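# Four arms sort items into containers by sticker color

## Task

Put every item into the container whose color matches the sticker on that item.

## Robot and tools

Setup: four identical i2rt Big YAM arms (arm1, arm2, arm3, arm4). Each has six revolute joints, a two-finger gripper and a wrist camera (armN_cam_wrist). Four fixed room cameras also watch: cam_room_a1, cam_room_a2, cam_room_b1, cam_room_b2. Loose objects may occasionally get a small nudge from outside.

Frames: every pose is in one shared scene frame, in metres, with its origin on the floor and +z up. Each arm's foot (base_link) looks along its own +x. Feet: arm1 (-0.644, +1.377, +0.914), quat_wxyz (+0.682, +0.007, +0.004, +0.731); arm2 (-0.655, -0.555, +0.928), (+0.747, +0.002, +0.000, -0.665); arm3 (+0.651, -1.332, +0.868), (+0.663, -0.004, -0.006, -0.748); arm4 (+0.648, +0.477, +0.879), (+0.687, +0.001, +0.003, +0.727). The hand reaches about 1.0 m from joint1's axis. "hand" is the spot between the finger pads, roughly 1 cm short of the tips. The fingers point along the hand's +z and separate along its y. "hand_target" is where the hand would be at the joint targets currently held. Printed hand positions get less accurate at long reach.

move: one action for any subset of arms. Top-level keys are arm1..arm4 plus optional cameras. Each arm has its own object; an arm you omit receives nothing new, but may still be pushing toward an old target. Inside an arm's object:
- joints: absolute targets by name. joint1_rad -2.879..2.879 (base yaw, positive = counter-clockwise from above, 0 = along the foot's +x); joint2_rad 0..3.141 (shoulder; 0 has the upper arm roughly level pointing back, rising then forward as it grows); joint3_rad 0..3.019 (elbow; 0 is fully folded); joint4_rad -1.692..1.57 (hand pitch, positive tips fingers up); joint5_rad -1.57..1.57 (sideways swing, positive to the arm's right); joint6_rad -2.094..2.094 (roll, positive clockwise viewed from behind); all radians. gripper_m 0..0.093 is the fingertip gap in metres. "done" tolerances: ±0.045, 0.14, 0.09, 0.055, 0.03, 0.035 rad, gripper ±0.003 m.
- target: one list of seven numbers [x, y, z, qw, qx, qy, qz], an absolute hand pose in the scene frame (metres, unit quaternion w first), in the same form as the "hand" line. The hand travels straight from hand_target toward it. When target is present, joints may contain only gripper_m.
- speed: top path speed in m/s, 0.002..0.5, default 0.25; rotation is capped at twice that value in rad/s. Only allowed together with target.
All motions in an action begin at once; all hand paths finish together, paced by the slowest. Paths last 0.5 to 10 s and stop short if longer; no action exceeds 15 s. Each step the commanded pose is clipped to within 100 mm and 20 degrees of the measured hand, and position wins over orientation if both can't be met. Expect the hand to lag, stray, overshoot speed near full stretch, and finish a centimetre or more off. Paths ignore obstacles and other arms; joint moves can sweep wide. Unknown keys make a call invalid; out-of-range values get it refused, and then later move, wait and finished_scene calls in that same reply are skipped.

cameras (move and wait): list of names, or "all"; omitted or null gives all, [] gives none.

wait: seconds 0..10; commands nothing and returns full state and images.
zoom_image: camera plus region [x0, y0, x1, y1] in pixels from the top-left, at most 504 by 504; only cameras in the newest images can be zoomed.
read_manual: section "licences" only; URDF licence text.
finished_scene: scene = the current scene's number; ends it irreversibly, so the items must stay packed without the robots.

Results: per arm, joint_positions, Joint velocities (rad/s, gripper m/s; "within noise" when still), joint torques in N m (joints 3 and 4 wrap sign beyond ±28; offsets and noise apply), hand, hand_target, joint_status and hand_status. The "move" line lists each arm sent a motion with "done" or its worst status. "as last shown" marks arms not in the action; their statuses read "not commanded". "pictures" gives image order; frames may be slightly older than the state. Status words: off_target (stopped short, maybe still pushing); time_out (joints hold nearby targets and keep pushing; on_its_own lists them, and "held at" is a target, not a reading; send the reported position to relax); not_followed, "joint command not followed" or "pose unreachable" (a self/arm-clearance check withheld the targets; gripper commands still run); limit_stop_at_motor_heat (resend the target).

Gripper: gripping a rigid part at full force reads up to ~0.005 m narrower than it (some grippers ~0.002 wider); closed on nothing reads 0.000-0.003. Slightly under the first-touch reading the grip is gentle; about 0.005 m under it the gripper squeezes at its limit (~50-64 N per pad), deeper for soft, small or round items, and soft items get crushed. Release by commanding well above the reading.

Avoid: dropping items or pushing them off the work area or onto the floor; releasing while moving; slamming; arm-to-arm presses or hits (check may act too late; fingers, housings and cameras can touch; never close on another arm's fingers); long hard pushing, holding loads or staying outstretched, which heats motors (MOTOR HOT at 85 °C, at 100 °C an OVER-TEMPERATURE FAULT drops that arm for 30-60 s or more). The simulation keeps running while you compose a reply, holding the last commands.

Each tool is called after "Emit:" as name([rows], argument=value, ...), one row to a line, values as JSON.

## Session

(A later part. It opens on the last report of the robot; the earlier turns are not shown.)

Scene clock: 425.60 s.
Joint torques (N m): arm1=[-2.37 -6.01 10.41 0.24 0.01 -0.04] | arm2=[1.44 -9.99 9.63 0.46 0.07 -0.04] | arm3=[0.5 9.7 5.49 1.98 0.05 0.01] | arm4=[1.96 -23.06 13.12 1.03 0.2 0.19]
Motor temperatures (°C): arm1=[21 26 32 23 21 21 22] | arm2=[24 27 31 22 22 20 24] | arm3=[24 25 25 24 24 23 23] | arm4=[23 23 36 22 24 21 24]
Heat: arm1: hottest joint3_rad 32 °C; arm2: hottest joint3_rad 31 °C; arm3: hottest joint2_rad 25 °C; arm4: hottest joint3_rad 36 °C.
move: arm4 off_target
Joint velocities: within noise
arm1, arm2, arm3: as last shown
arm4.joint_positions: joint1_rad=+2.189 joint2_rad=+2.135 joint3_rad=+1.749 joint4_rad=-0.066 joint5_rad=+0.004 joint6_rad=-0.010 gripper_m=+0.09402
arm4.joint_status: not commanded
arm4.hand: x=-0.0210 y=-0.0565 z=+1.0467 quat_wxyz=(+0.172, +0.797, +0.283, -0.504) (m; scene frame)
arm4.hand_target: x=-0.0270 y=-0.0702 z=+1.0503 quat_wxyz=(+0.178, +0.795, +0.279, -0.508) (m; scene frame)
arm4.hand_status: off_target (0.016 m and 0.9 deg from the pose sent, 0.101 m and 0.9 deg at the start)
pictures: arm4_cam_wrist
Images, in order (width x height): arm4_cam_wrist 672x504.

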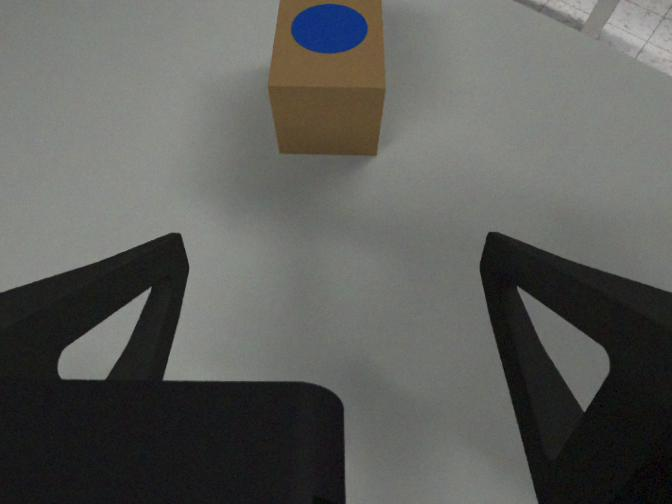

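Emit:
move(arm4={"target":[-0.0875,-0.122,1.024,0.178,0.795,0.279,-0.507],"speed":0.1}, cameras=["arm4_cam_wrist"])

Scene clock: 433.57 s.
Joint torques (N m): arm1=[-2.96 -5.71 10.35 0.42 -0.04 -0.06] | arm2=[1.44 -9.93 9.61 0.46 0.08 -0.05] | arm3=[0.56 9.76 5.49 1.98 0.03 0.02] | arm4=[1.49 -26.4 13.52 1.05 0.2 0.17]
Motor temperatures (°C): arm1=[21 26 32 23 21 21 22] | arm2=[24 27 31 22 22 20 24] | arm3=[24 25 25 24 24 23 23] | arm4=[23 24 37 22 24 21 24]
Heat: arm1: hottest joint3_rad 32 °C; arm2: hottest joint3_rad 31 °C; arm3: hottest joint2_rad 25 °C; arm4: hottest joint3_rad 37 °C.
move: arm4 off_target
Joint velocities: within noise
arm1, arm2, arm3: as last shown
arm4.joint_positions: joint1_rad=+2.191 joint2_rad=+2.390 joint3_rad=+2.152 joint4_rad=-0.209 joint5_rad=+0.006 joint6_rad=-0.009 gripper_m=+0.09402
arm4.joint_status: not commanded
arm4.hand: x=-0.0836 y=-0.1084 z=+1.0274 quat_wxyz=(+0.173, +0.796, +0.283, -0.507) (m; scene frame)
arm4.hand_target: x=-0.0863 y=-0.1210 z=+1.0238 quat_wxyz=(+0.178, +0.795, +0.279, -0.508) (m; scene frame)
arm4.hand_status: off_target (0.015 m and 0.7 deg from the pose sent, 0.096 m and 0.9 deg at the start)
pictures: arm4_cam_wrist
Images, in order (width x height): arm4_cam_wrist 672x504.

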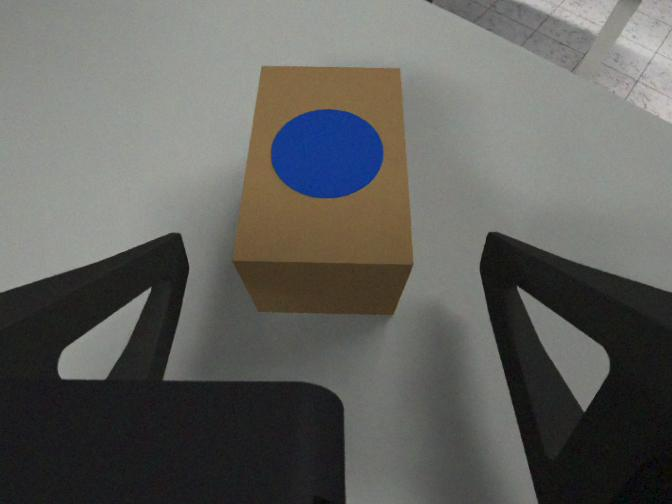

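Emit:
move(arm4={"target":[-0.0865,-0.122,1.008,0.178,0.795,0.279,-0.507],"speed":0.06}, cameras=["arm4_cam_wrist"])

Scene clock: 439.93 s.
Joint torques (N m): arm1=[-2.61 -5.71 10.41 0.24 -0.01 -0.04] | arm2=[1.38 -9.99 9.63 0.46 0.07 -0.04] | arm3=[0.56 9.82 5.46 1.99 0.05 0.02] | arm4=[1.49 -25.99 11.71 2.09 0.22 0.16]
Motor temperatures (°C): arm1=[21 26 32 23 21 21 22] | arm2=[24 26 31 22 22 20 24] | arm3=[24 25 25 24 24 23 23] | arm4=[23 24 37 22 24 21 24]
Heat: arm1: hottest joint3_rad 32 °C; arm2: hottest joint3_rad 31 °C; arm3: hottest joint2_rad 25 °C; arm4: hottest joint3_rad 37 °C.
move: arm4 off_target
Joint velocities: within noise
arm1, arm2, arm3: as last shown
arm4.joint_positions: joint1_rad=+2.192 joint2_rad=+2.394 joint3_rad=+2.152 joint4_rad=-0.206 joint5_rad=+0.007 joint6_rad=-0.009 gripper_m=+0.09402
arm4.joint_status: not commanded
arm4.hand: x=-0.0835 y=-0.1090 z=+1.0249 quat_wxyz=(+0.173, +0.796, +0.283, -0.506) (m; scene frame)
arm4.hand_target: x=-0.0848 y=-0.1208 z=+1.0079 quat_wxyz=(+0.178, +0.796, +0.279, -0.507) (m; scene frame)
arm4.hand_status: off_target (0.022 m and 0.8 deg from the pose sent, 0.024 m and 0.7 deg at the start)
pictures: arm4_cam_wrist
Images, in order (width x height): arm4_cam_wrist 672x504.

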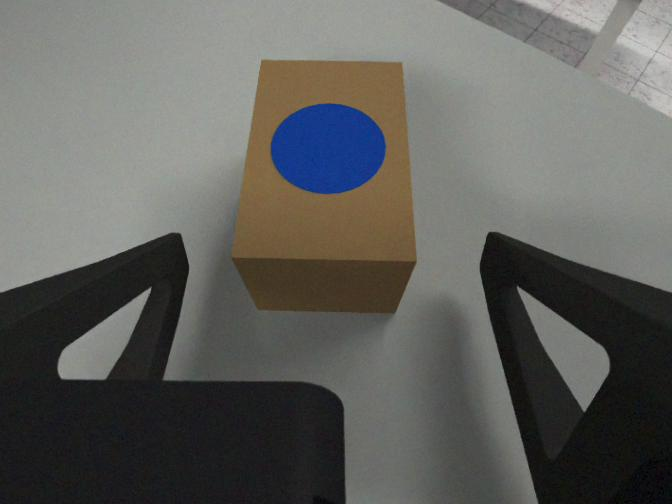

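Emit:
move(arm4={"target":[-0.0865,-0.122,0.995,0.178,0.795,0.279,-0.507],"speed":0.06}, cameras=["arm4_cam_wrist"])

Scene clock: 445.97 s.
Joint torques (N m): arm1=[-1.85 -6.12 10.21 0.28 -0.01 -0.04] | arm2=[1.44 -9.99 9.62 0.44 0.08 -0.05] | arm3=[0.5 9.64 5.46 1.98 0.04 0.02] | arm4=[1.14 -26.52 11 1.98 0.21 0.2]
Motor temperatures (°C): arm1=[21 26 32 23 21 21 22] | arm2=[24 26 31 22 22 20 24] | arm3=[24 25 25 24 24 23 23] | arm4=[23 25 37 22 24 21 24]
Heat: arm1: hottest joint3_rad 32 °C; arm2: hottest joint3_rad 31 °C; arm3: hottest joint2_rad 25 °C; arm4: hottest joint3_rad 37 °C.
move: arm4 off_target
Joint velocities: within noise
arm1, arm2, arm3: as last shown
arm4.joint_positions: joint1_rad=+2.192 joint2_rad=+2.407 joint3_rad=+2.152 joint4_rad=-0.181 joint5_rad=+0.007 joint6_rad=-0.008 gripper_m=+0.09402
arm4.joint_status: not commanded
arm4.hand: x=-0.0857 y=-0.1108 z=+1.0179 quat_wxyz=(+0.174, +0.793, +0.281, -0.511) (m; scene frame)
arm4.hand_target: x=-0.0848 y=-0.1208 z=+0.9949 quat_wxyz=(+0.178, +0.796, +0.279, -0.507) (m; scene frame)
arm4.hand_status: off_target (0.026 m and 0.7 deg from the pose sent, 0.033 m and 0.7 deg at the start)
pictures: arm4_cam_wrist
Images, in order (width x height): arm4_cam_wrist 672x504.

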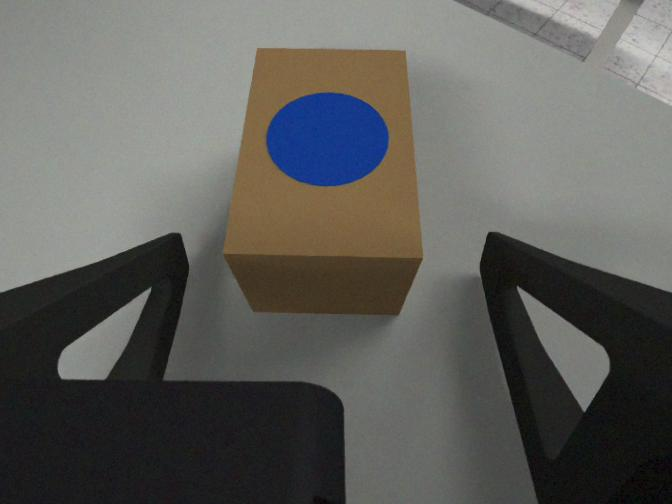

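Emit:
move(arm4={"joints":{"gripper_m":0.036}}, cameras=["arm4_cam_wrist"])

Scene clock: 448.57 s.
Joint torques (N m): arm1=[-1.85 -5.66 10.36 0.39 -0.03 -0.07] | arm2=[1.44 -9.93 9.63 0.44 0.08 -0.04] | arm3=[0.56 9.88 5.5 1.96 0.04 0.03] | arm4=[1.44 -25.88 10.89 2.02 0.2 0.18]
Motor temperatures (°C): arm1=[21 26 32 23 21 21 22] | arm2=[24 26 31 22 22 20 24] | arm3=[24 25 25 24 24 23 23] | arm4=[23 25 37 22 24 21 24]
Heat: arm1: hottest joint3_rad 32 °C; arm2: hottest joint3_rad 31 °C; arm3: hottest joint2_rad 25 °C; arm4: hottest joint3_rad 37 °C.
move: arm4 off_target
Joint velocities: within noise
arm1, arm2, arm3: as last shown
arm4.joint_positions: joint1_rad=+2.192 joint2_rad=+2.407 joint3_rad=+2.152 joint4_rad=-0.181 joint5_rad=+0.007 joint6_rad=-0.008 gripper_m=+0.04431
arm4.joint_status: gripper_m off_target (ended at +0.04433, target +0.03600)
arm4.hand: x=-0.0857 y=-0.1107 z=+1.0179 quat_wxyz=(+0.174, +0.794, +0.281, -0.511) (m; scene frame)
arm4.hand_target: x=-0.0849 y=-0.1207 z=+0.9949 quat_wxyz=(+0.178, +0.796, +0.279, -0.507) (m; scene frame)
arm4.hand_status: not commanded
pictures: arm4_cam_wrist
Images, in order (width x height): arm4_cam_wrist 672x504.

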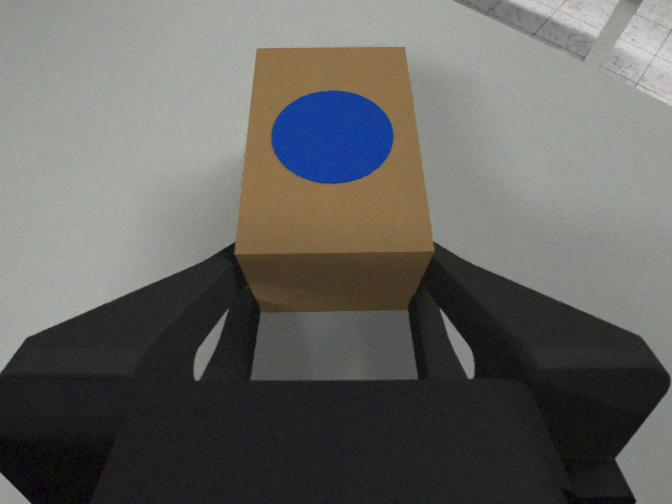

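Emit:
move(arm4={"target":[-0.07,-0.11,1.09,0.178,0.795,0.279,-0.507],"speed":0.1}, cameras=[])

Emit:
move(arm4={"target":[0.36,0.25,1.16,0.178,0.795,0.279,-0.507],"speed":0.2}, cameras=["arm4_cam_wrist","cam_room_a2"])

Scene clock: 456.10 s.
Joint torques (N m): arm1=[-2.32 -5.66 10.43 0.12 -0.02 -0.04] | arm2=[1.55 -9.93 9.61 0.42 0.07 -0.04] | arm3=[0.5 9.76 5.5 1.98 0.04 0.02] | arm4=[1.73 -30.21 11.06 1.02 0.22 0.16]
Motor temperatures (°C): arm1=[21 26 32 23 21 21 22] | arm2=[24 26 31 22 22 20 24] | arm3=[24 25 25 24 24 23 23] | arm4=[23 27 36 22 24 21 25]
Heat: arm1: hottest joint3_rad 32 °C; arm2: hottest joint3_rad 31 °C; arm3: hottest joint2_rad 25 °C; arm4: hottest joint3_rad 36 °C.
move: arm4 off_target
Joint velocities: within noise
arm1, arm2, arm3: as last shown
arm4.joint_positions: joint1_rad=+2.193 joint2_rad=+2.326 joint3_rad=+2.152 joint4_rad=-0.292 joint5_rad=+0.008 joint6_rad=-0.008 gripper_m=+0.04431
arm4.joint_status: not commanded
arm4.hand: x=-0.0739 y=-0.1024 z=+1.0679 quat_wxyz=(+0.170, +0.801, +0.284, -0.499) (m; scene frame)
arm4.hand_target: x=-0.0697 y=-0.1097 z=+1.0899 quat_wxyz=(+0.178, +0.795, +0.279, -0.507) (m; scene frame)
arm4.hand_status: off_target (0.024 m and 1.5 deg from the pose sent, 0.074 m and 0.7 deg at the start)
pictures: none
No camera images: "cameras" was empty.

Scene clock: 459.57 s.
Joint torques (N m): arm1=[-2.9 -5.66 10.24 0.32 0 -0.05] | arm2=[1.49 -10.05 9.62 0.47 0.07 -0.04] | arm3=[0.56 9.7 5.5 1.99 0.05 0.03] | arm4=[0.09 -1.73 9.72 1.14 -0.06 0.1]
Motor temperatures (°C): arm1=[21 26 32 23 21 21 22] | arm2=[24 26 31 22 22 20 24] | arm3=[24 25 25 24 24 23 23] | arm4=[23 27 37 22 24 21 25]
Heat: arm1: hottest joint3_rad 32 °C; arm2: hottest joint3_rad 31 °C; arm3: hottest joint2_rad 25 °C; arm4: hottest joint3_rad 37 °C.
move: arm4 done
Joint velocities: within noise
arm1.joint_positions: joint1_rad=-2.245 joint2_rad=+1.181 joint3_rad=+0.933 joint4_rad=-1.315 joint5_rad=-0.006 joint6_rad=+0.001 gripper_m=+0.08496
arm1.joint_status: not commanded
arm1.hand: x=-0.3837 y=+1.1991 z=+1.0764 quat_wxyz=(+0.003, -0.299, -0.954, +0.000) (m; scene frame)
arm1.hand_target: x=-0.3850 y=+1.1970 z=+1.0800 quat_wxyz=(+0.000, -0.299, -0.954, +0.000) (m; scene frame)
arm1.hand_status: not commanded
arm2.joint_positions: joint1_rad=+2.118 joint2_rad=+1.233 joint3_rad=+0.968 joint4_rad=-1.293 joint5_rad=-0.001 joint6_rad=+0.014 gripper_m=+0.07992
arm2.joint_status: not commanded
arm2.hand: x=-0.3934 y=-0.3512 z=+1.0941 quat_wxyz=(-0.008, +0.320, -0.948, -0.004) (m; scene frame)
arm2.hand_target: x=-0.3999 y=-0.3530 z=+1.0900 quat_wxyz=(+0.000, +0.329, -0.944, +0.000) (m; scene frame)
arm2.hand_status: not commanded
arm3.joint_positions: joint1_rad=-1.391 joint2_rad=+0.276 joint3_rad=+1.523 joint4_rad=-1.599 joint5_rad=-0.001 joint6_rad=-0.008 gripper_m=+0.09398
arm3.joint_status: not commanded
arm3.hand: x=+0.6220 y=-1.3251 z=+1.4437 quat_wxyz=(-0.021, -0.820, -0.024, +0.572) (m; scene frame)
arm3.hand_target: x=+0.6241 y=-1.3245 z=+1.4494 quat_wxyz=(-0.020, -0.815, -0.016, +0.579) (m; scene frame)
arm3.hand_status: not commanded
arm4.joint_positions: joint1_rad=+2.189 joint2_rad=+0.659 joint3_rad=+0.576 joint4_rad=-0.343 joint5_rad=-0.005 joint6_rad=-0.008 gripper_m=+0.04431
arm4.joint_status: not commanded
arm4.hand: x=+0.3616 y=+0.2476 z=+1.1641 quat_wxyz=(+0.180, +0.790, +0.282, -0.513) (m; scene frame)
arm4.hand_target: x=+0.3600 y=+0.2500 z=+1.1600 quat_wxyz=(+0.178, +0.796, +0.279, -0.507) (m; scene frame)
arm4.hand_status: done (0.005 m and 1.0 deg from the pose sent, 0.567 m and 1.5 deg at the start)
pictures: arm4_cam_wrist, cam_room_a2
Images, in order (width x height): arm4_cam_wrist 672x504, cam_room_a2 672x504.

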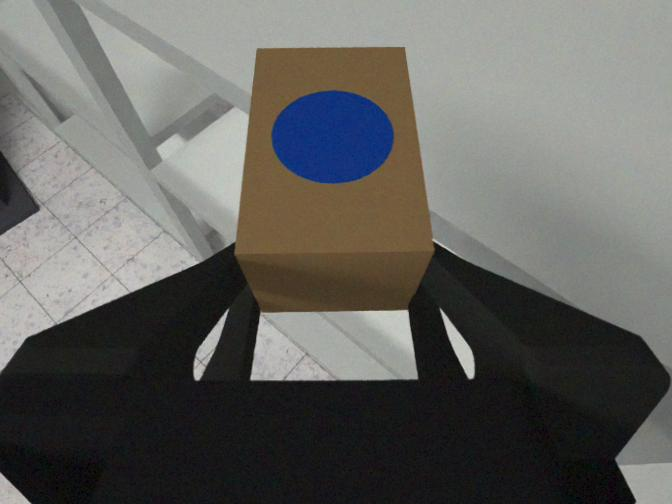

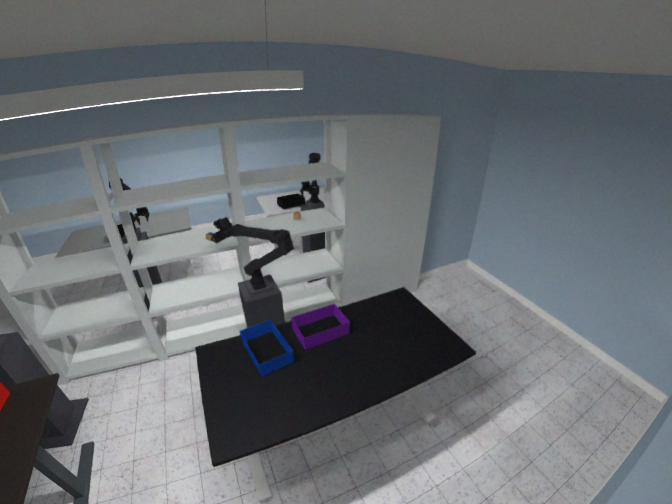

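Emit:
move(arm4={"joints":{"joint2_rad":0.4,"joint3_rad":0.5,"joint4_rad":-0.53}}, cameras=[])

Emit:
move(arm4={"joints":{"joint1_rad":0.5,"joint4_rad":-0.9}}, cameras=[])

Emit:
move(arm4={"joints":{"joint1_rad":-1.826}}, cameras=["arm4_cam_wrist","cam_room_a2"])

Scene clock: 486.23 s.
Joint torques (N m): arm1=[-2.43 -5.25 10.29 0.28 -0.04 -0.05] | arm2=[1.32 -10.05 9.65 0.47 0.07 -0.05] | arm3=[0.44 9.64 5.53 2.02 0.05 0.03] | arm4=[0.38 1.08 11 1.05 -0.02 0.08]
Motor temperatures (°C): arm1=[21 25 32 23 21 21 22] | arm2=[24 26 31 22 22 20 23] | arm3=[24 25 25 24 24 23 23] | arm4=[23 24 36 22 24 21 26]
Heat: arm1: hottest joint3_rad 32 °C; arm2: hottest joint3_rad 31 °C; arm3: hottest joint2_rad 25 °C; arm4: hottest joint3_rad 36 °C.
move: arm4 done
Joint velocities: within noise
arm1, arm2, arm3: as last shown
arm4.joint_positions: joint1_rad=+2.189 joint2_rad=+0.398 joint3_rad=+0.484 joint4_rad=-0.520 joint5_rad=-0.006 joint6_rad=-0.008 gripper_m=+0.04431
arm4.joint_status: all done
arm4.hand: x=+0.4131 y=+0.2887 z=+1.1504 quat_wxyz=(+0.179, +0.792, +0.283, -0.510) (m; scene frame)
arm4.hand_target: x=+0.4115 y=+0.2903 z=+1.1572 quat_wxyz=(+0.180, +0.793, +0.278, -0.512) (m; scene frame)
arm4.hand_status: not commanded
pictures: none
No camera images: "cameras" was empty.

Scene clock: 488.07 s.
Joint torques (N m): arm1=[-2.55 -6.12 10.39 0.23 0.01 -0.03] | arm2=[1.44 -10.05 9.62 0.43 0.08 -0.04] | arm3=[0.5 9.88 5.57 2 0.04 0.03] | arm4=[1.03 1.08 10.61 0.73 0.03 0.11]
Motor temperatures (°C): arm1=[21 25 32 23 21 21 22] | arm2=[24 26 31 22 22 20 23] | arm3=[24 25 25 24 24 23 23] | arm4=[23 24 36 22 24 21 26]
Heat: arm1: hottest joint3_rad 32 °C; arm2: hottest joint3_rad 31 °C; arm3: hottest joint2_rad 25 °C; arm4: hottest joint3_rad 36 °C.
move: arm4 done
Joint velocities: within noise
arm1, arm2, arm3: as last shown
arm4.joint_positions: joint1_rad=+0.503 joint2_rad=+0.398 joint3_rad=+0.484 joint4_rad=-0.890 joint5_rad=-0.007 joint6_rad=-0.008 gripper_m=+0.04434
arm4.joint_status: all done
arm4.hand: x=+0.5154 y=+0.6896 z=+1.0749 quat_wxyz=(-0.177, +0.813, -0.446, -0.329) (m; scene frame)
arm4.hand_target: x=+0.5155 y=+0.6905 z=+1.0814 quat_wxyz=(-0.177, +0.811, -0.448, -0.331) (m; scene frame)
arm4.hand_status: not commanded
pictures: none
No camera images: "cameras" was empty.

Scene clock: 490.17 s.
Joint torques (N m): arm1=[-2.32 -5.42 10.29 0.23 -0.01 -0.02] | arm2=[1.44 -9.99 9.61 0.44 0.08 -0.05] | arm3=[0.5 9.7 5.49 1.99 0.04 0.02] | arm4=[0.67 1.49 10.59 0.84 0.01 0.08]
Motor temperatures (°C): arm1=[21 25 32 23 21 21 22] | arm2=[24 26 31 22 22 20 23] | arm3=[24 25 25 24 24 23 23] | arm4=[23 24 37 22 24 21 26]
Heat: arm1: hottest joint3_rad 32 °C; arm2: hottest joint3_rad 31 °C; arm3: hottest joint2_rad 25 °C; arm4: hottest joint3_rad 37 °C.
move: arm4 done
Joint velocities: within noise
arm1, arm2, arm3: as last shown
arm4.joint_positions: joint1_rad=-1.822 joint2_rad=+0.398 joint3_rad=+0.484 joint4_rad=-0.890 joint5_rad=-0.007 joint6_rad=-0.008 gripper_m=+0.04438
arm4.joint_status: all done
arm4.hand: x=+0.8944 y=+0.4303 z=+1.0739 quat_wxyz=(-0.370, -0.085, -0.924, +0.036) (m; scene frame)
arm4.hand_target: x=+0.8949 y=+0.4296 z=+1.0805 quat_wxyz=(-0.372, -0.088, -0.923, +0.036) (m; scene frame)
arm4.hand_status: not commanded
pictures: arm4_cam_wrist, cam_room_a2
Images, in order (width x height): arm4_cam_wrist 672x504, cam_room_a2 672x504.

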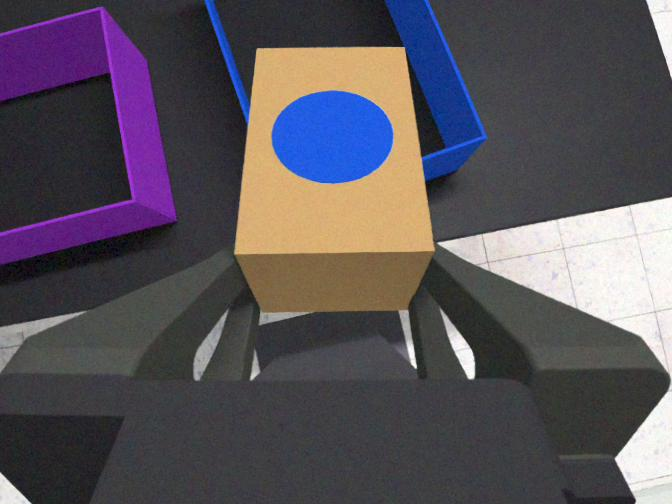

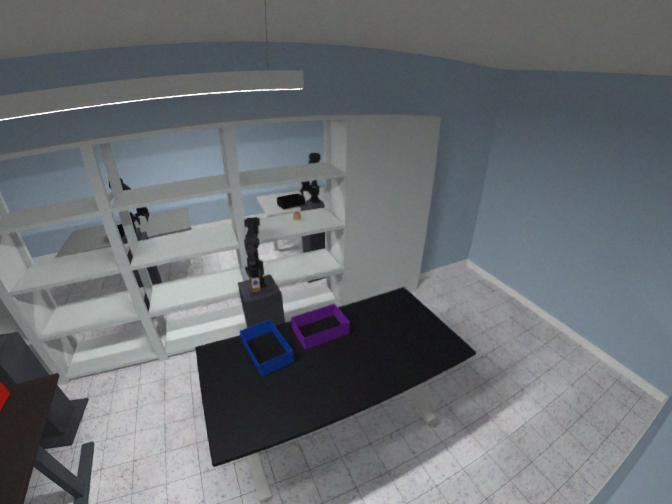

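Emit:
move(arm4={"target":[1.12,0.382,0.93,0.381,0.092,0.919,-0.038],"speed":0.15}, cameras=["arm4_cam_wrist","cam_room_a2","cam_room_a1"])

Emit:
zoom_image(camera="cam_room_a2", region=[200, 240, 380, 400])

Scene clock: 497.43 s.
Joint torques (N m): arm1=[-2.32 -5.77 10.36 0.23 -0.02 -0.03] | arm2=[1.49 -9.93 9.63 0.46 0.08 -0.05] | arm3=[0.5 9.82 5.48 1.98 0.03 0.03] | arm4=[0.5 -9.93 9.31 1.68 0.2 0.14]
Motor temperatures (°C): arm1=[21 25 32 23 21 21 22] | arm2=[24 26 31 22 22 20 23] | arm3=[24 25 25 24 24 23 23] | arm4=[23 24 38 22 24 21 26]
Heat: arm1: hottest joint3_rad 32 °C; arm2: hottest joint3_rad 31 °C; arm3: hottest joint2_rad 25 °C; arm4: hottest joint3_rad 38 °C.
move: arm4 off_target
Joint velocities: within noise
arm1, arm2, arm3: as last shown
arm4.joint_positions: joint1_rad=-1.822 joint2_rad=+1.467 joint3_rad=+0.585 joint4_rad=+0.051 joint5_rad=-0.007 joint6_rad=-0.008 gripper_m=+0.04438
arm4.joint_status: not commanded
arm4.hand: x=+1.0980 y=+0.3894 z=+0.9146 quat_wxyz=(-0.357, -0.085, -0.929, +0.035) (m; scene frame)
arm4.hand_target: x=+1.1187 y=+0.3823 z=+0.9307 quat_wxyz=(-0.381, -0.092, -0.919, +0.038) (m; scene frame)
arm4.hand_status: off_target (0.028 m and 3.1 deg from the pose sent, 0.272 m and 1.6 deg at the start)
pictures: arm4_cam_wrist, cam_room_a1, cam_room_a2
Images, in order (width x height): arm4_cam_wrist 672x504, cam_room_a1 672x504, cam_room_a2 672x504.

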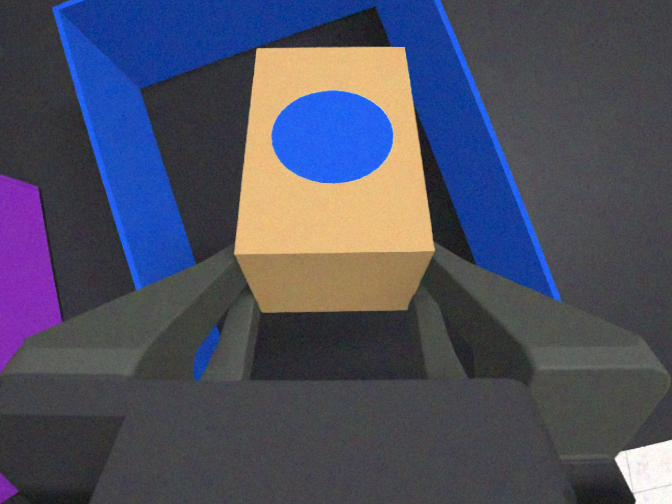

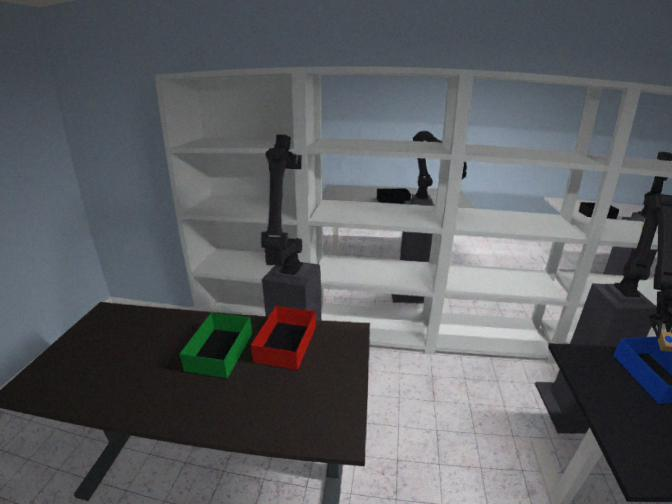

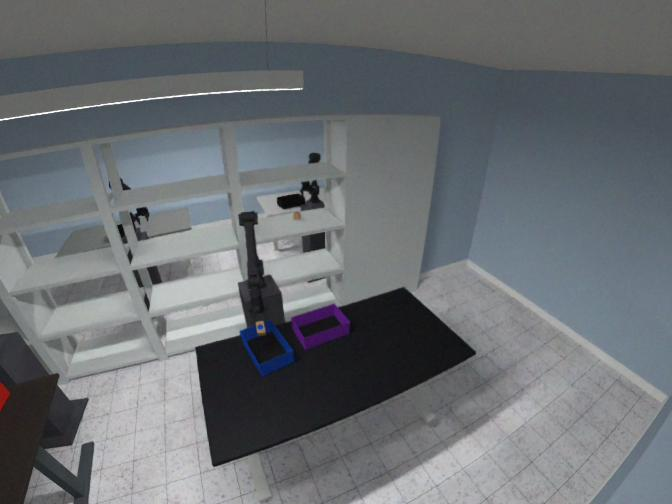

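Scaled by 2.800.

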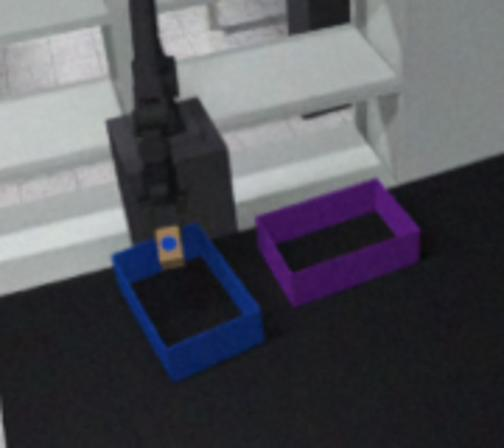

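Emit:
move(arm4={"target":[1.12,0.382,0.81,0.381,0.092,0.919,-0.038],"speed":0.12}, cameras=["arm4_cam_wrist"])

Scene clock: 511.50 s.
Joint torques (N m): arm1=[-2.49 -5.66 10.18 0.24 0.04 -0.06] | arm2=[1.38 -9.93 9.63 0.44 0.07 -0.05] | arm3=[0.56 9.82 5.5 1.95 0.06 0.01] | arm4=[0.5 -12.57 3.64 1.91 0.18 0.13]
Motor temperatures (°C): arm1=[21 25 32 23 21 21 22] | arm2=[24 26 31 22 22 20 23] | arm3=[24 25 25 24 24 23 23] | arm4=[23 24 38 22 24 21 26]
Heat: arm1: hottest joint3_rad 32 °C; arm2: hottest joint3_rad 31 °C; arm3: hottest joint2_rad 25 °C; arm4: hottest joint3_rad 38 °C.
move: arm4 done
Joint velocities: within noise
arm1, arm2, arm3: as last shown
arm4.joint_positions: joint1_rad=-1.822 joint2_rad=+1.860 joint3_rad=+0.585 joint4_rad=+0.481 joint5_rad=-0.006 joint6_rad=-0.007 gripper_m=+0.04438
arm4.joint_status: not commanded
arm4.hand: x=+1.1172 y=+0.3850 z=+0.8104 quat_wxyz=(-0.375, -0.085, -0.922, +0.037) (m; scene frame)
arm4.hand_target: x=+1.1200 y=+0.3821 z=+0.8100 quat_wxyz=(-0.381, -0.092, -0.919, +0.038) (m; scene frame)
arm4.hand_status: done (0.004 m and 1.1 deg from the pose sent, 0.107 m and 3.1 deg at the start)
pictures: arm4_cam_wrist
Images, in order (width x height): arm4_cam_wrist 672x504.

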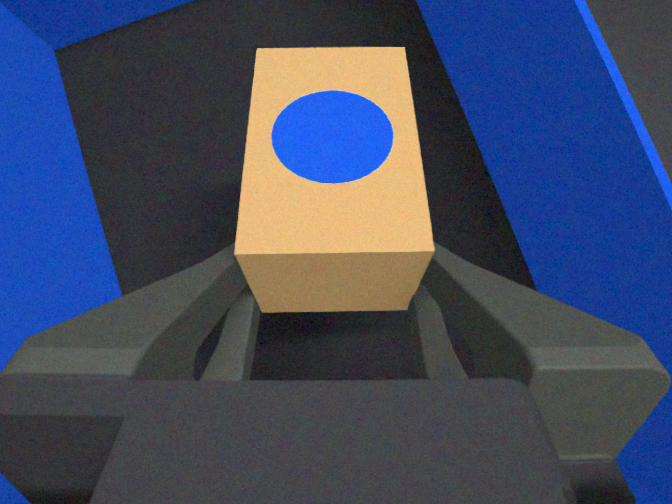

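Lower in steps, look for contact.

Emit:
move(arm4={"target":[1.12,0.382,0.77,0.381,0.092,0.919,-0.038],"speed":0.08}, cameras=[])

Emit:
move(arm4={"target":[1.12,0.382,0.75,0.381,0.092,0.919,-0.038],"speed":0.05}, cameras=["arm4_cam_wrist"])

Scene clock: 515.83 s.
Joint torques (N m): arm1=[-3.14 -5.07 10.45 0.4 -0.02 -0.03] | arm2=[1.32 -9.88 9.61 0.47 0.07 -0.04] | arm3=[0.56 9.58 5.5 1.98 0.04 0.02] | arm4=[0.67 -12.98 3.75 1.83 0.2 0.14]
Motor temperatures (°C): arm1=[21 25 32 23 21 21 22] | arm2=[24 26 31 22 22 20 23] | arm3=[24 25 25 24 24 23 23] | arm4=[23 24 37 22 24 21 26]
Heat: arm1: hottest joint3_rad 32 °C; arm2: hottest joint3_rad 31 °C; arm3: hottest joint2_rad 25 °C; arm4: hottest joint3_rad 37 °C.
move: arm4 off_target
Joint velocities: within noise
arm1, arm2, arm3: as last shown
arm4.joint_positions: joint1_rad=-1.822 joint2_rad=+2.001 joint3_rad=+0.585 joint4_rad=+0.609 joint5_rad=-0.006 joint6_rad=-0.007 gripper_m=+0.04438
arm4.joint_status: not commanded
arm4.hand: x=+1.1089 y=+0.3865 z=+0.7685 quat_wxyz=(-0.369, -0.085, -0.925, +0.037) (m; scene frame)
arm4.hand_target: x=+1.1198 y=+0.3821 z=+0.7703 quat_wxyz=(-0.381, -0.092, -0.919, +0.038) (m; scene frame)
arm4.hand_status: off_target (0.012 m and 1.7 deg from the pose sent, 0.041 m and 1.1 deg at the start)
pictures: none
No camera images: "cameras" was empty.

Scene clock: 516.80 s.
Joint torques (N m): arm1=[-2.67 -5.83 10.19 0.01 -0.03 -0.06] | arm2=[1.44 -9.93 9.65 0.47 0.07 -0.05] | arm3=[0.44 9.7 5.49 1.98 0.04 0.01] | arm4=[0.38 -12.28 2.99 1.52 0.17 0.17]
Motor temperatures (°C): arm1=[21 25 32 23 21 21 22] | arm2=[24 26 31 22 22 20 23] | arm3=[24 25 25 24 24 23 23] | arm4=[23 24 37 22 24 21 26]
Heat: arm1: hottest joint3_rad 32 °C; arm2: hottest joint3_rad 31 °C; arm3: hottest joint2_rad 25 °C; arm4: hottest joint3_rad 37 °C.
move: arm4 done
Joint velocities: within noise
arm1, arm2, arm3: as last shown
arm4.joint_positions: joint1_rad=-1.822 joint2_rad=+2.058 joint3_rad=+0.605 joint4_rad=+0.673 joint5_rad=-0.005 joint6_rad=-0.007 gripper_m=+0.04438
arm4.joint_status: not commanded
arm4.hand: x=+1.1170 y=+0.3847 z=+0.7580 quat_wxyz=(-0.381, -0.085, -0.920, +0.038) (m; scene frame)
arm4.hand_target: x=+1.1198 y=+0.3821 z=+0.7502 quat_wxyz=(-0.381, -0.092, -0.919, +0.038) (m; scene frame)
arm4.hand_status: done (0.009 m and 0.8 deg from the pose sent, 0.022 m and 1.7 deg at the start)
pictures: arm4_cam_wrist
Images, in order (width x height): arm4_cam_wrist 672x504.

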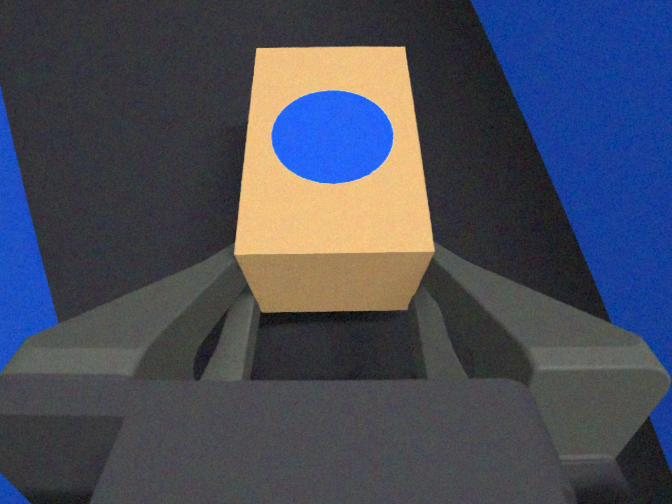

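Emit:
move(arm4={"target":[1.12,0.382,0.735,0.381,0.092,0.919,-0.038],"speed":0.05}, cameras=["arm4_cam_wrist"])

Emit:
move(arm4={"target":[1.12,0.382,0.72,0.381,0.092,0.919,-0.038],"speed":0.05}, cameras=["arm4_cam_wrist"])

Scene clock: 522.13 s.
Joint torques (N m): arm1=[-2.43 -6.12 10.24 0.18 -0.03 -0.06] | arm2=[1.49 -9.93 9.66 0.44 0.08 -0.04] | arm3=[0.56 9.7 5.46 1.95 0.05 0.01] | arm4=[0.56 -10.93 2.51 1.22 0.2 0.11]
Motor temperatures (°C): arm1=[21 25 32 23 21 21 22] | arm2=[24 26 31 22 22 20 23] | arm3=[24 25 25 24 24 23 23] | arm4=[23 24 36 22 24 21 26]
Heat: arm1: hottest joint3_rad 32 °C; arm2: hottest joint3_rad 31 °C; arm3: hottest joint2_rad 25 °C; arm4: hottest joint3_rad 36 °C.
move: arm4 off_target
Joint velocities: within noise
arm1.joint_positions: joint1_rad=-2.245 joint2_rad=+1.181 joint3_rad=+0.933 joint4_rad=-1.315 joint5_rad=-0.006 joint6_rad=+0.001 gripper_m=+0.08496
arm1.joint_status: not commanded
arm1.hand: x=-0.3837 y=+1.1991 z=+1.0764 quat_wxyz=(+0.003, -0.299, -0.954, +0.000) (m; scene frame)
arm1.hand_target: x=-0.3850 y=+1.1970 z=+1.0800 quat_wxyz=(+0.000, -0.299, -0.954, +0.000) (m; scene frame)
arm1.hand_status: not commanded
arm2.joint_positions: joint1_rad=+2.118 joint2_rad=+1.233 joint3_rad=+0.968 joint4_rad=-1.293 joint5_rad=-0.001 joint6_rad=+0.014 gripper_m=+0.07992
arm2.joint_status: not commanded
arm2.hand: x=-0.3934 y=-0.3512 z=+1.0941 quat_wxyz=(-0.008, +0.320, -0.948, -0.004) (m; scene frame)
arm2.hand_target: x=-0.3999 y=-0.3530 z=+1.0900 quat_wxyz=(+0.000, +0.329, -0.944, +0.000) (m; scene frame)
arm2.hand_status: not commanded
arm3.joint_positions: joint1_rad=-1.391 joint2_rad=+0.276 joint3_rad=+1.523 joint4_rad=-1.599 joint5_rad=-0.001 joint6_rad=-0.008 gripper_m=+0.09398
arm3.joint_status: not commanded
arm3.hand: x=+0.6220 y=-1.3251 z=+1.4437 quat_wxyz=(-0.021, -0.820, -0.024, +0.572) (m; scene frame)
arm3.hand_target: x=+0.6241 y=-1.3245 z=+1.4494 quat_wxyz=(-0.020, -0.815, -0.016, +0.579) (m; scene frame)
arm3.hand_status: not commanded
arm4.joint_positions: joint1_rad=-1.822 joint2_rad=+2.095 joint3_rad=+0.623 joint4_rad=+0.728 joint5_rad=-0.004 joint6_rad=-0.007 gripper_m=+0.04438
arm4.joint_status: not commanded
arm4.hand: x=+1.1271 y=+0.3825 z=+0.7550 quat_wxyz=(-0.398, -0.084, -0.913, +0.040) (m; scene frame)
arm4.hand_target: x=+1.1192 y=+0.3823 z=+0.7358 quat_wxyz=(-0.381, -0.092, -0.919, +0.038) (m; scene frame)
arm4.hand_status: off_target (0.021 m and 2.3 deg from the pose sent, 0.023 m and 0.8 deg at the start)
pictures: arm4_cam_wrist
Images, in order (width x height): arm4_cam_wrist 672x504.

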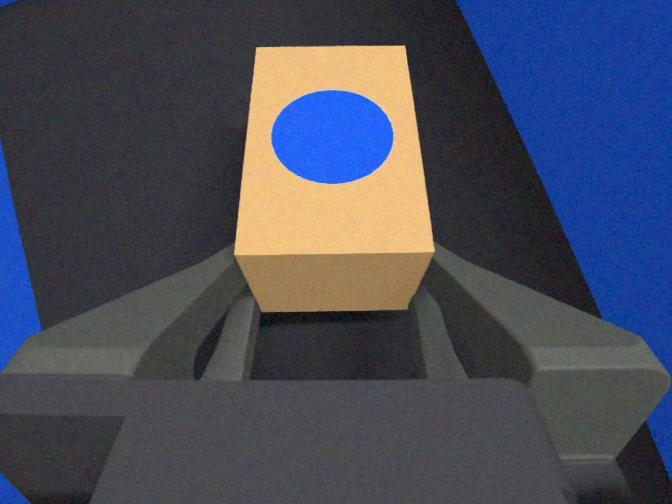

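Scene clock: 523.10 s.
Joint torques (N m): arm1=[-2.73 -6.01 10.45 0.27 0.03 -0.08] | arm2=[1.49 -9.93 9.63 0.42 0.08 -0.04] | arm3=[0.38 9.64 5.5 1.98 0.04 0.02] | arm4=[0.26 -10.52 1.94 0.59 0.16 0.15]
Motor temperatures (°C): arm1=[21 25 32 23 21 21 22] | arm2=[24 26 31 22 22 20 23] | arm3=[24 25 25 24 24 23 23] | arm4=[23 24 36 22 24 21 26]
Heat: arm1: hottest joint3_rad 32 °C; arm2: hottest joint3_rad 31 °C; arm3: hottest joint2_rad 25 °C; arm4: hottest joint3_rad 36 °C.
move: arm4 off_target
Joint velocities: within noise
arm1, arm2, arm3: as last shown
arm4.joint_positions: joint1_rad=-1.822 joint2_rad=+2.129 joint3_rad=+0.642 joint4_rad=+0.780 joint5_rad=-0.004 joint6_rad=-0.007 gripper_m=+0.04438
arm4.joint_status: not commanded
arm4.hand: x=+1.1367 y=+0.3805 z=+0.7522 quat_wxyz=(-0.414, -0.084, -0.905, +0.042) (m; scene frame)
arm4.hand_target: x=+1.1185 y=+0.3825 z=+0.7221 quat_wxyz=(-0.381, -0.092, -0.919, +0.038) (m; scene frame)
arm4.hand_status: off_target (0.036 m and 4.3 deg from the pose sent, 0.036 m and 2.3 deg at the start)
pictures: arm4_cam_wrist
Images, in order (width x height): arm4_cam_wrist 672x504.

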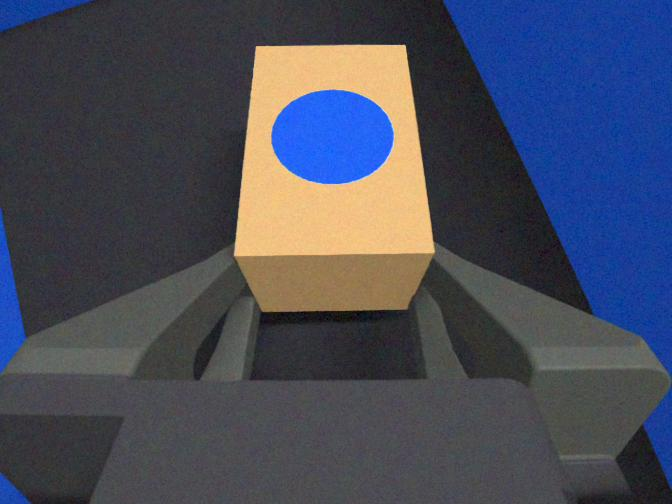

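Emit:
move(arm4={"joints":{"gripper_m":0.05}}, cameras=["arm4_cam_wrist"])

Emit:
move(arm4={"joints":{"gripper_m":0.08}}, cameras=["arm4_cam_wrist"])

Scene clock: 526.90 s.
Joint torques (N m): arm1=[-2.2 -5.13 10.25 0.31 -0.05 -0.05] | arm2=[1.32 -9.93 9.63 0.44 0.07 -0.04] | arm3=[0.73 9.7 5.49 1.98 0.04 0.03] | arm4=[0.15 -12.98 1.5 0.73 0.17 0.14]
Motor temperatures (°C): arm1=[21 25 32 23 21 21 22] | arm2=[24 26 31 22 22 20 23] | arm3=[24 25 25 24 24 23 23] | arm4=[23 24 35 22 24 21 26]
Heat: arm1: hottest joint3_rad 32 °C; arm2: hottest joint3_rad 31 °C; arm3: hottest joint2_rad 25 °C; arm4: hottest joint3_rad 35 °C.
move: arm4 done
Joint velocities: within noise
arm1, arm2, arm3: as last shown
arm4.joint_positions: joint1_rad=-1.822 joint2_rad=+2.163 joint3_rad=+0.642 joint4_rad=+0.778 joint5_rad=-0.004 joint6_rad=-0.007 gripper_m=+0.04991
arm4.joint_status: all done
arm4.hand: x=+1.1276 y=+0.3822 z=+0.7359 quat_wxyz=(-0.398, -0.084, -0.912, +0.041) (m; scene frame)
arm4.hand_target: x=+1.1185 y=+0.3825 z=+0.7222 quat_wxyz=(-0.381, -0.092, -0.919, +0.038) (m; scene frame)
arm4.hand_status: not commanded
pictures: arm4_cam_wrist
Images, in order (width x height): arm4_cam_wrist 672x504.

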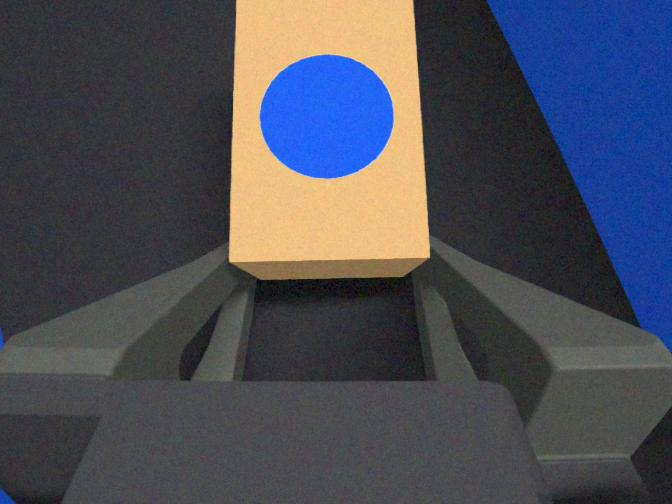

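Scene clock: 527.43 s.
Joint torques (N m): arm1=[-2.26 -6.07 10.28 0.28 -0.01 -0.05] | arm2=[1.44 -10.05 9.62 0.47 0.08 -0.04] | arm3=[0.5 9.7 5.48 1.94 0.05 0.02] | arm4=[-0.21 -13.39 1.43 0.8 0.18 0.16]
Motor temperatures (°C): arm1=[21 25 32 23 21 21 22] | arm2=[24 26 31 22 22 20 23] | arm3=[24 25 25 24 24 23 23] | arm4=[23 24 35 22 24 21 26]
Heat: arm1: hottest joint3_rad 32 °C; arm2: hottest joint3_rad 31 °C; arm3: hottest joint2_rad 25 °C; arm4: hottest joint3_rad 35 °C.
move: arm4 done
Joint velocities: within noise
arm1, arm2, arm3: as last shown
arm4.joint_positions: joint1_rad=-1.822 joint2_rad=+2.163 joint3_rad=+0.642 joint4_rad=+0.778 joint5_rad=-0.004 joint6_rad=-0.007 gripper_m=+0.07987
arm4.joint_status: all done
arm4.hand: x=+1.1276 y=+0.3822 z=+0.7359 quat_wxyz=(-0.398, -0.084, -0.912, +0.041) (m; scene frame)
arm4.hand_target: x=+1.1185 y=+0.3825 z=+0.7222 quat_wxyz=(-0.381, -0.092, -0.919, +0.038) (m; scene frame)
arm4.hand_status: not commanded
pictures: arm4_cam_wrist
Images, in order (width x height): arm4_cam_wrist 672x504.

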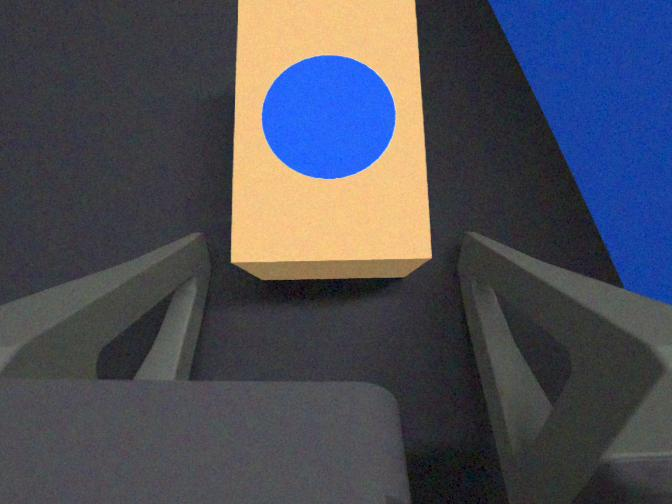

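Emit:
move(arm4={"target":[1.09,0.388,0.95,0.381,0.092,0.919,-0.038],"speed":0.2}, cameras=[])

Emit:
move(arm4={"joints":{"joint2_rad":0.4,"joint3_rad":0.5,"joint4_rad":-0.9}}, cameras=["arm4_cam_wrist"])

Emit:
move(arm4={"joints":{"joint1_rad":0.907,"joint4_rad":-0.3}}, cameras=["arm4_cam_wrist"])

Scene clock: 535.27 s.
Joint torques (N m): arm1=[-2.14 -5.71 10.44 0.29 -0.02 -0.03] | arm2=[1.38 -9.99 9.61 0.43 0.08 -0.05] | arm3=[0.5 9.7 5.49 1.96 0.04 0.02] | arm4=[0.5 -8.76 8.88 0.75 0.09 0.16]
Motor temperatures (°C): arm1=[21 25 32 23 21 21 22] | arm2=[24 26 31 22 22 20 23] | arm3=[24 25 25 24 24 23 23] | arm4=[23 24 34 22 24 21 26]
Heat: arm1: hottest joint3_rad 32 °C; arm2: hottest joint3_rad 31 °C; arm3: hottest joint2_rad 25 °C; arm4: hottest joint3_rad 34 °C.
move: arm4 off_target
Joint velocities: within noise
arm1, arm2, arm3: as last shown
arm4.joint_positions: joint1_rad=-1.822 joint2_rad=+1.344 joint3_rad=+0.538 joint4_rad=+0.012 joint5_rad=-0.004 joint6_rad=-0.007 gripper_m=+0.07989
arm4.joint_status: not commanded
arm4.hand: x=+1.0798 y=+0.3926 z=+0.9412 quat_wxyz=(-0.375, -0.085, -0.922, +0.038) (m; scene frame)
arm4.hand_target: x=+1.0896 y=+0.3881 z=+0.9501 quat_wxyz=(-0.381, -0.092, -0.919, +0.038) (m; scene frame)
arm4.hand_status: off_target (0.014 m and 1.1 deg from the pose sent, 0.217 m and 2.3 deg at the start)
pictures: none
No camera images: "cameras" was empty.

Scene clock: 536.73 s.
Joint torques (N m): arm1=[-2.78 -6.36 10.41 0.29 -0.04 -0.06] | arm2=[1.38 -9.99 9.66 0.42 0.07 -0.05] | arm3=[0.5 9.7 5.48 1.99 0.04 0.02] | arm4=[0.21 0.26 9.72 0.84 0.08 0.15]
Motor temperatures (°C): arm1=[21 25 32 23 21 21 22] | arm2=[24 26 31 22 22 20 23] | arm3=[24 25 25 24 24 23 23] | arm4=[23 24 34 22 24 21 26]
Heat: arm1: hottest joint3_rad 32 °C; arm2: hottest joint3_rad 31 °C; arm3: hottest joint2_rad 25 °C; arm4: hottest joint3_rad 34 °C.
move: arm4 done
Joint velocities: within noise
arm1, arm2, arm3: as last shown
arm4.joint_positions: joint1_rad=-1.822 joint2_rad=+0.404 joint3_rad=+0.498 joint4_rad=-0.888 joint5_rad=-0.004 joint6_rad=-0.007 gripper_m=+0.07989
arm4.joint_status: all done
arm4.hand: x=+0.8970 y=+0.4292 z=+1.0802 quat_wxyz=(-0.375, -0.085, -0.922, +0.038) (m; scene frame)
arm4.hand_target: x=+0.8947 y=+0.4283 z=+1.0805 quat_wxyz=(-0.372, -0.092, -0.923, +0.037) (m; scene frame)
arm4.hand_status: not commanded
pictures: arm4_cam_wrist
Images, in order (width x height): arm4_cam_wrist 672x504.

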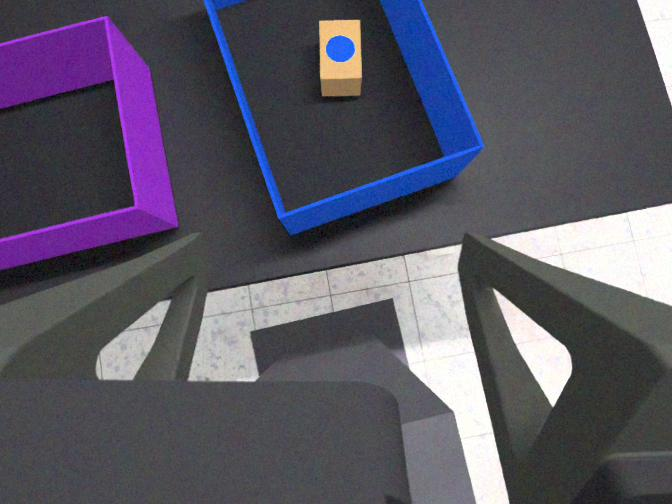

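Scene clock: 539.00 s.
Joint torques (N m): arm1=[-2.2 -5.13 10.44 0.13 -0.05 -0.04] | arm2=[1.38 -9.88 9.63 0.47 0.07 -0.04] | arm3=[0.56 9.7 5.5 1.98 0.05 0.03] | arm4=[0.97 -0.15 9.96 2.04 0.18 0.13]
Motor temperatures (°C): arm1=[21 25 32 23 21 21 22] | arm2=[24 26 31 22 22 20 23] | arm3=[24 25 25 24 24 23 23] | arm4=[23 24 33 22 24 21 26]
Heat: arm1: hottest joint3_rad 32 °C; arm2: hottest joint3_rad 31 °C; arm3: hottest joint2_rad 25 °C; arm4: hottest joint3_rad 33 °C.
move: arm4 done
Joint velocities: within noise
arm1, arm2, arm3: as last shown
arm4.joint_positions: joint1_rad=+0.904 joint2_rad=+0.404 joint3_rad=+0.498 joint4_rad=-0.318 joint5_rad=-0.006 joint6_rad=-0.007 gripper_m=+0.07992
arm4.joint_status: all done
arm4.hand: x=+0.3865 y=+0.6617 z=+1.2025 quat_wxyz=(-0.185, +0.746, -0.232, -0.596) (m; scene frame)
arm4.hand_target: x=+0.3860 y=+0.6613 z=+1.2096 quat_wxyz=(-0.185, +0.738, -0.233, -0.606) (m; scene frame)
arm4.hand_status: not commanded
pictures: arm4_cam_wrist
Images, in order (width x height): arm4_cam_wrist 672x504.

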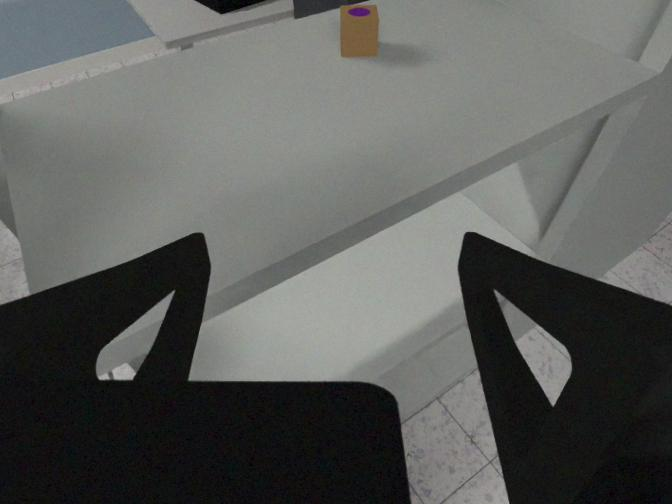

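Emit:
move(arm4={"target":[0.0,0.933,1.12,-0.127,0.864,-0.273,-0.403],"speed":0.2}, cameras=["arm4_cam_wrist"])

Emit:
move(arm4={"joints":{"gripper_m":0.09}}, cameras=["arm4_cam_wrist"])

Scene clock: 550.30 s.
Joint torques (N m): arm1=[-2.9 -5.19 10.35 0.27 0 -0.03] | arm2=[1.44 -9.99 9.62 0.44 0.08 -0.04] | arm3=[0.67 9.7 5.48 1.98 0.05 0.03] | arm4=[0.85 -21.25 13.53 0.9 0.21 0.09]
Motor temperatures (°C): arm1=[21 25 32 23 21 21 22] | arm2=[23 26 31 22 22 20 23] | arm3=[24 25 25 24 24 23 23] | arm4=[23 23 34 22 24 21 25]
Heat: arm1: hottest joint3_rad 32 °C; arm2: hottest joint3_rad 31 °C; arm3: hottest joint2_rad 25 °C; arm4: hottest joint3_rad 34 °C.
move: arm4 off_target
Joint velocities: within noise
arm1, arm2, arm3: as last shown
arm4.joint_positions: joint1_rad=+0.904 joint2_rad=+1.928 joint3_rad=+1.740 joint4_rad=-0.532 joint5_rad=+0.001 joint6_rad=-0.007 gripper_m=+0.07992
arm4.joint_status: not commanded
arm4.hand: x=+0.0120 y=+0.9248 z=+1.1085 quat_wxyz=(-0.124, +0.869, -0.272, -0.395) (m; scene frame)
arm4.hand_target: x=+0.0009 y=+0.9323 z=+1.1201 quat_wxyz=(-0.127, +0.864, -0.273, -0.404) (m; scene frame)
arm4.hand_status: off_target (0.018 m and 1.2 deg from the pose sent, 0.479 m and 27.2 deg at the start)
pictures: arm4_cam_wrist
Images, in order (width x height): arm4_cam_wrist 672x504.

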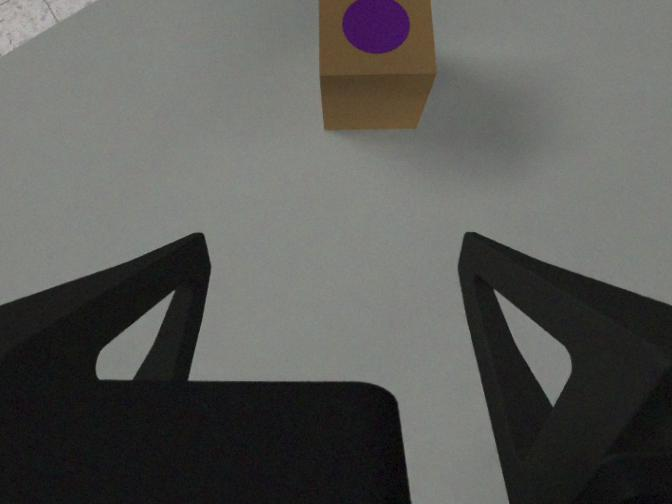

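Scene clock: 550.73 s.
Joint torques (N m): arm1=[-2.37 -5.48 10.22 0.31 0 -0.04] | arm2=[1.55 -9.93 9.63 0.42 0.08 -0.05] | arm3=[0.56 9.82 5.55 1.99 0.05 0.03] | arm4=[0.91 -20.89 13.48 0.91 0.21 0.08]
Motor temperatures (°C): arm1=[21 25 32 23 21 21 22] | arm2=[23 26 31 22 22 20 23] | arm3=[24 25 25 24 24 23 23] | arm4=[23 23 34 22 24 21 25]
Heat: arm1: hottest joint3_rad 32 °C; arm2: hottest joint3_rad 31 °C; arm3: hottest joint2_rad 25 °C; arm4: hottest joint3_rad 34 °C.
move: arm4 done
Joint velocities: within noise
arm1.joint_positions: joint1_rad=-2.245 joint2_rad=+1.181 joint3_rad=+0.933 joint4_rad=-1.315 joint5_rad=-0.006 joint6_rad=+0.001 gripper_m=+0.08496
arm1.joint_status: not commanded
arm1.hand: x=-0.3837 y=+1.1991 z=+1.0764 quat_wxyz=(+0.003, -0.299, -0.954, +0.000) (m; scene frame)
arm1.hand_target: x=-0.3850 y=+1.1970 z=+1.0800 quat_wxyz=(+0.000, -0.299, -0.954, +0.000) (m; scene frame)
arm1.hand_status: not commanded
arm2.joint_positions: joint1_rad=+2.118 joint2_rad=+1.233 joint3_rad=+0.968 joint4_rad=-1.293 joint5_rad=-0.001 joint6_rad=+0.014 gripper_m=+0.07992
arm2.joint_status: not commanded
arm2.hand: x=-0.3934 y=-0.3512 z=+1.0941 quat_wxyz=(-0.008, +0.320, -0.948, -0.004) (m; scene frame)
arm2.hand_target: x=-0.3999 y=-0.3530 z=+1.0900 quat_wxyz=(+0.000, +0.329, -0.944, +0.000) (m; scene frame)
arm2.hand_status: not commanded
arm3.joint_positions: joint1_rad=-1.391 joint2_rad=+0.276 joint3_rad=+1.523 joint4_rad=-1.599 joint5_rad=-0.001 joint6_rad=-0.008 gripper_m=+0.09398
arm3.joint_status: not commanded
arm3.hand: x=+0.6220 y=-1.3251 z=+1.4437 quat_wxyz=(-0.021, -0.820, -0.024, +0.572) (m; scene frame)
arm3.hand_target: x=+0.6241 y=-1.3245 z=+1.4494 quat_wxyz=(-0.020, -0.815, -0.016, +0.579) (m; scene frame)
arm3.hand_status: not commanded
arm4.joint_positions: joint1_rad=+0.904 joint2_rad=+1.928 joint3_rad=+1.740 joint4_rad=-0.532 joint5_rad=+0.001 joint6_rad=-0.007 gripper_m=+0.08989
arm4.joint_status: all done
arm4.hand: x=+0.0120 y=+0.9248 z=+1.1085 quat_wxyz=(-0.124, +0.869, -0.272, -0.395) (m; scene frame)
arm4.hand_target: x=+0.0008 y=+0.9323 z=+1.1201 quat_wxyz=(-0.127, +0.864, -0.273, -0.404) (m; scene frame)
arm4.hand_status: not commanded
pictures: arm4_cam_wrist
Images, in order (width x height): arm4_cam_wrist 672x504.

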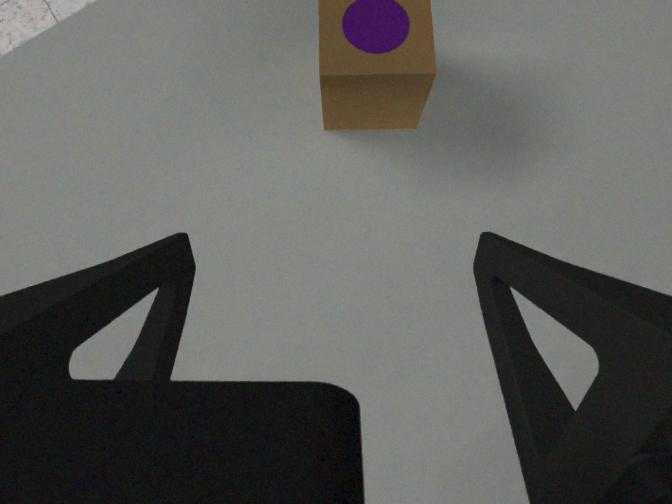

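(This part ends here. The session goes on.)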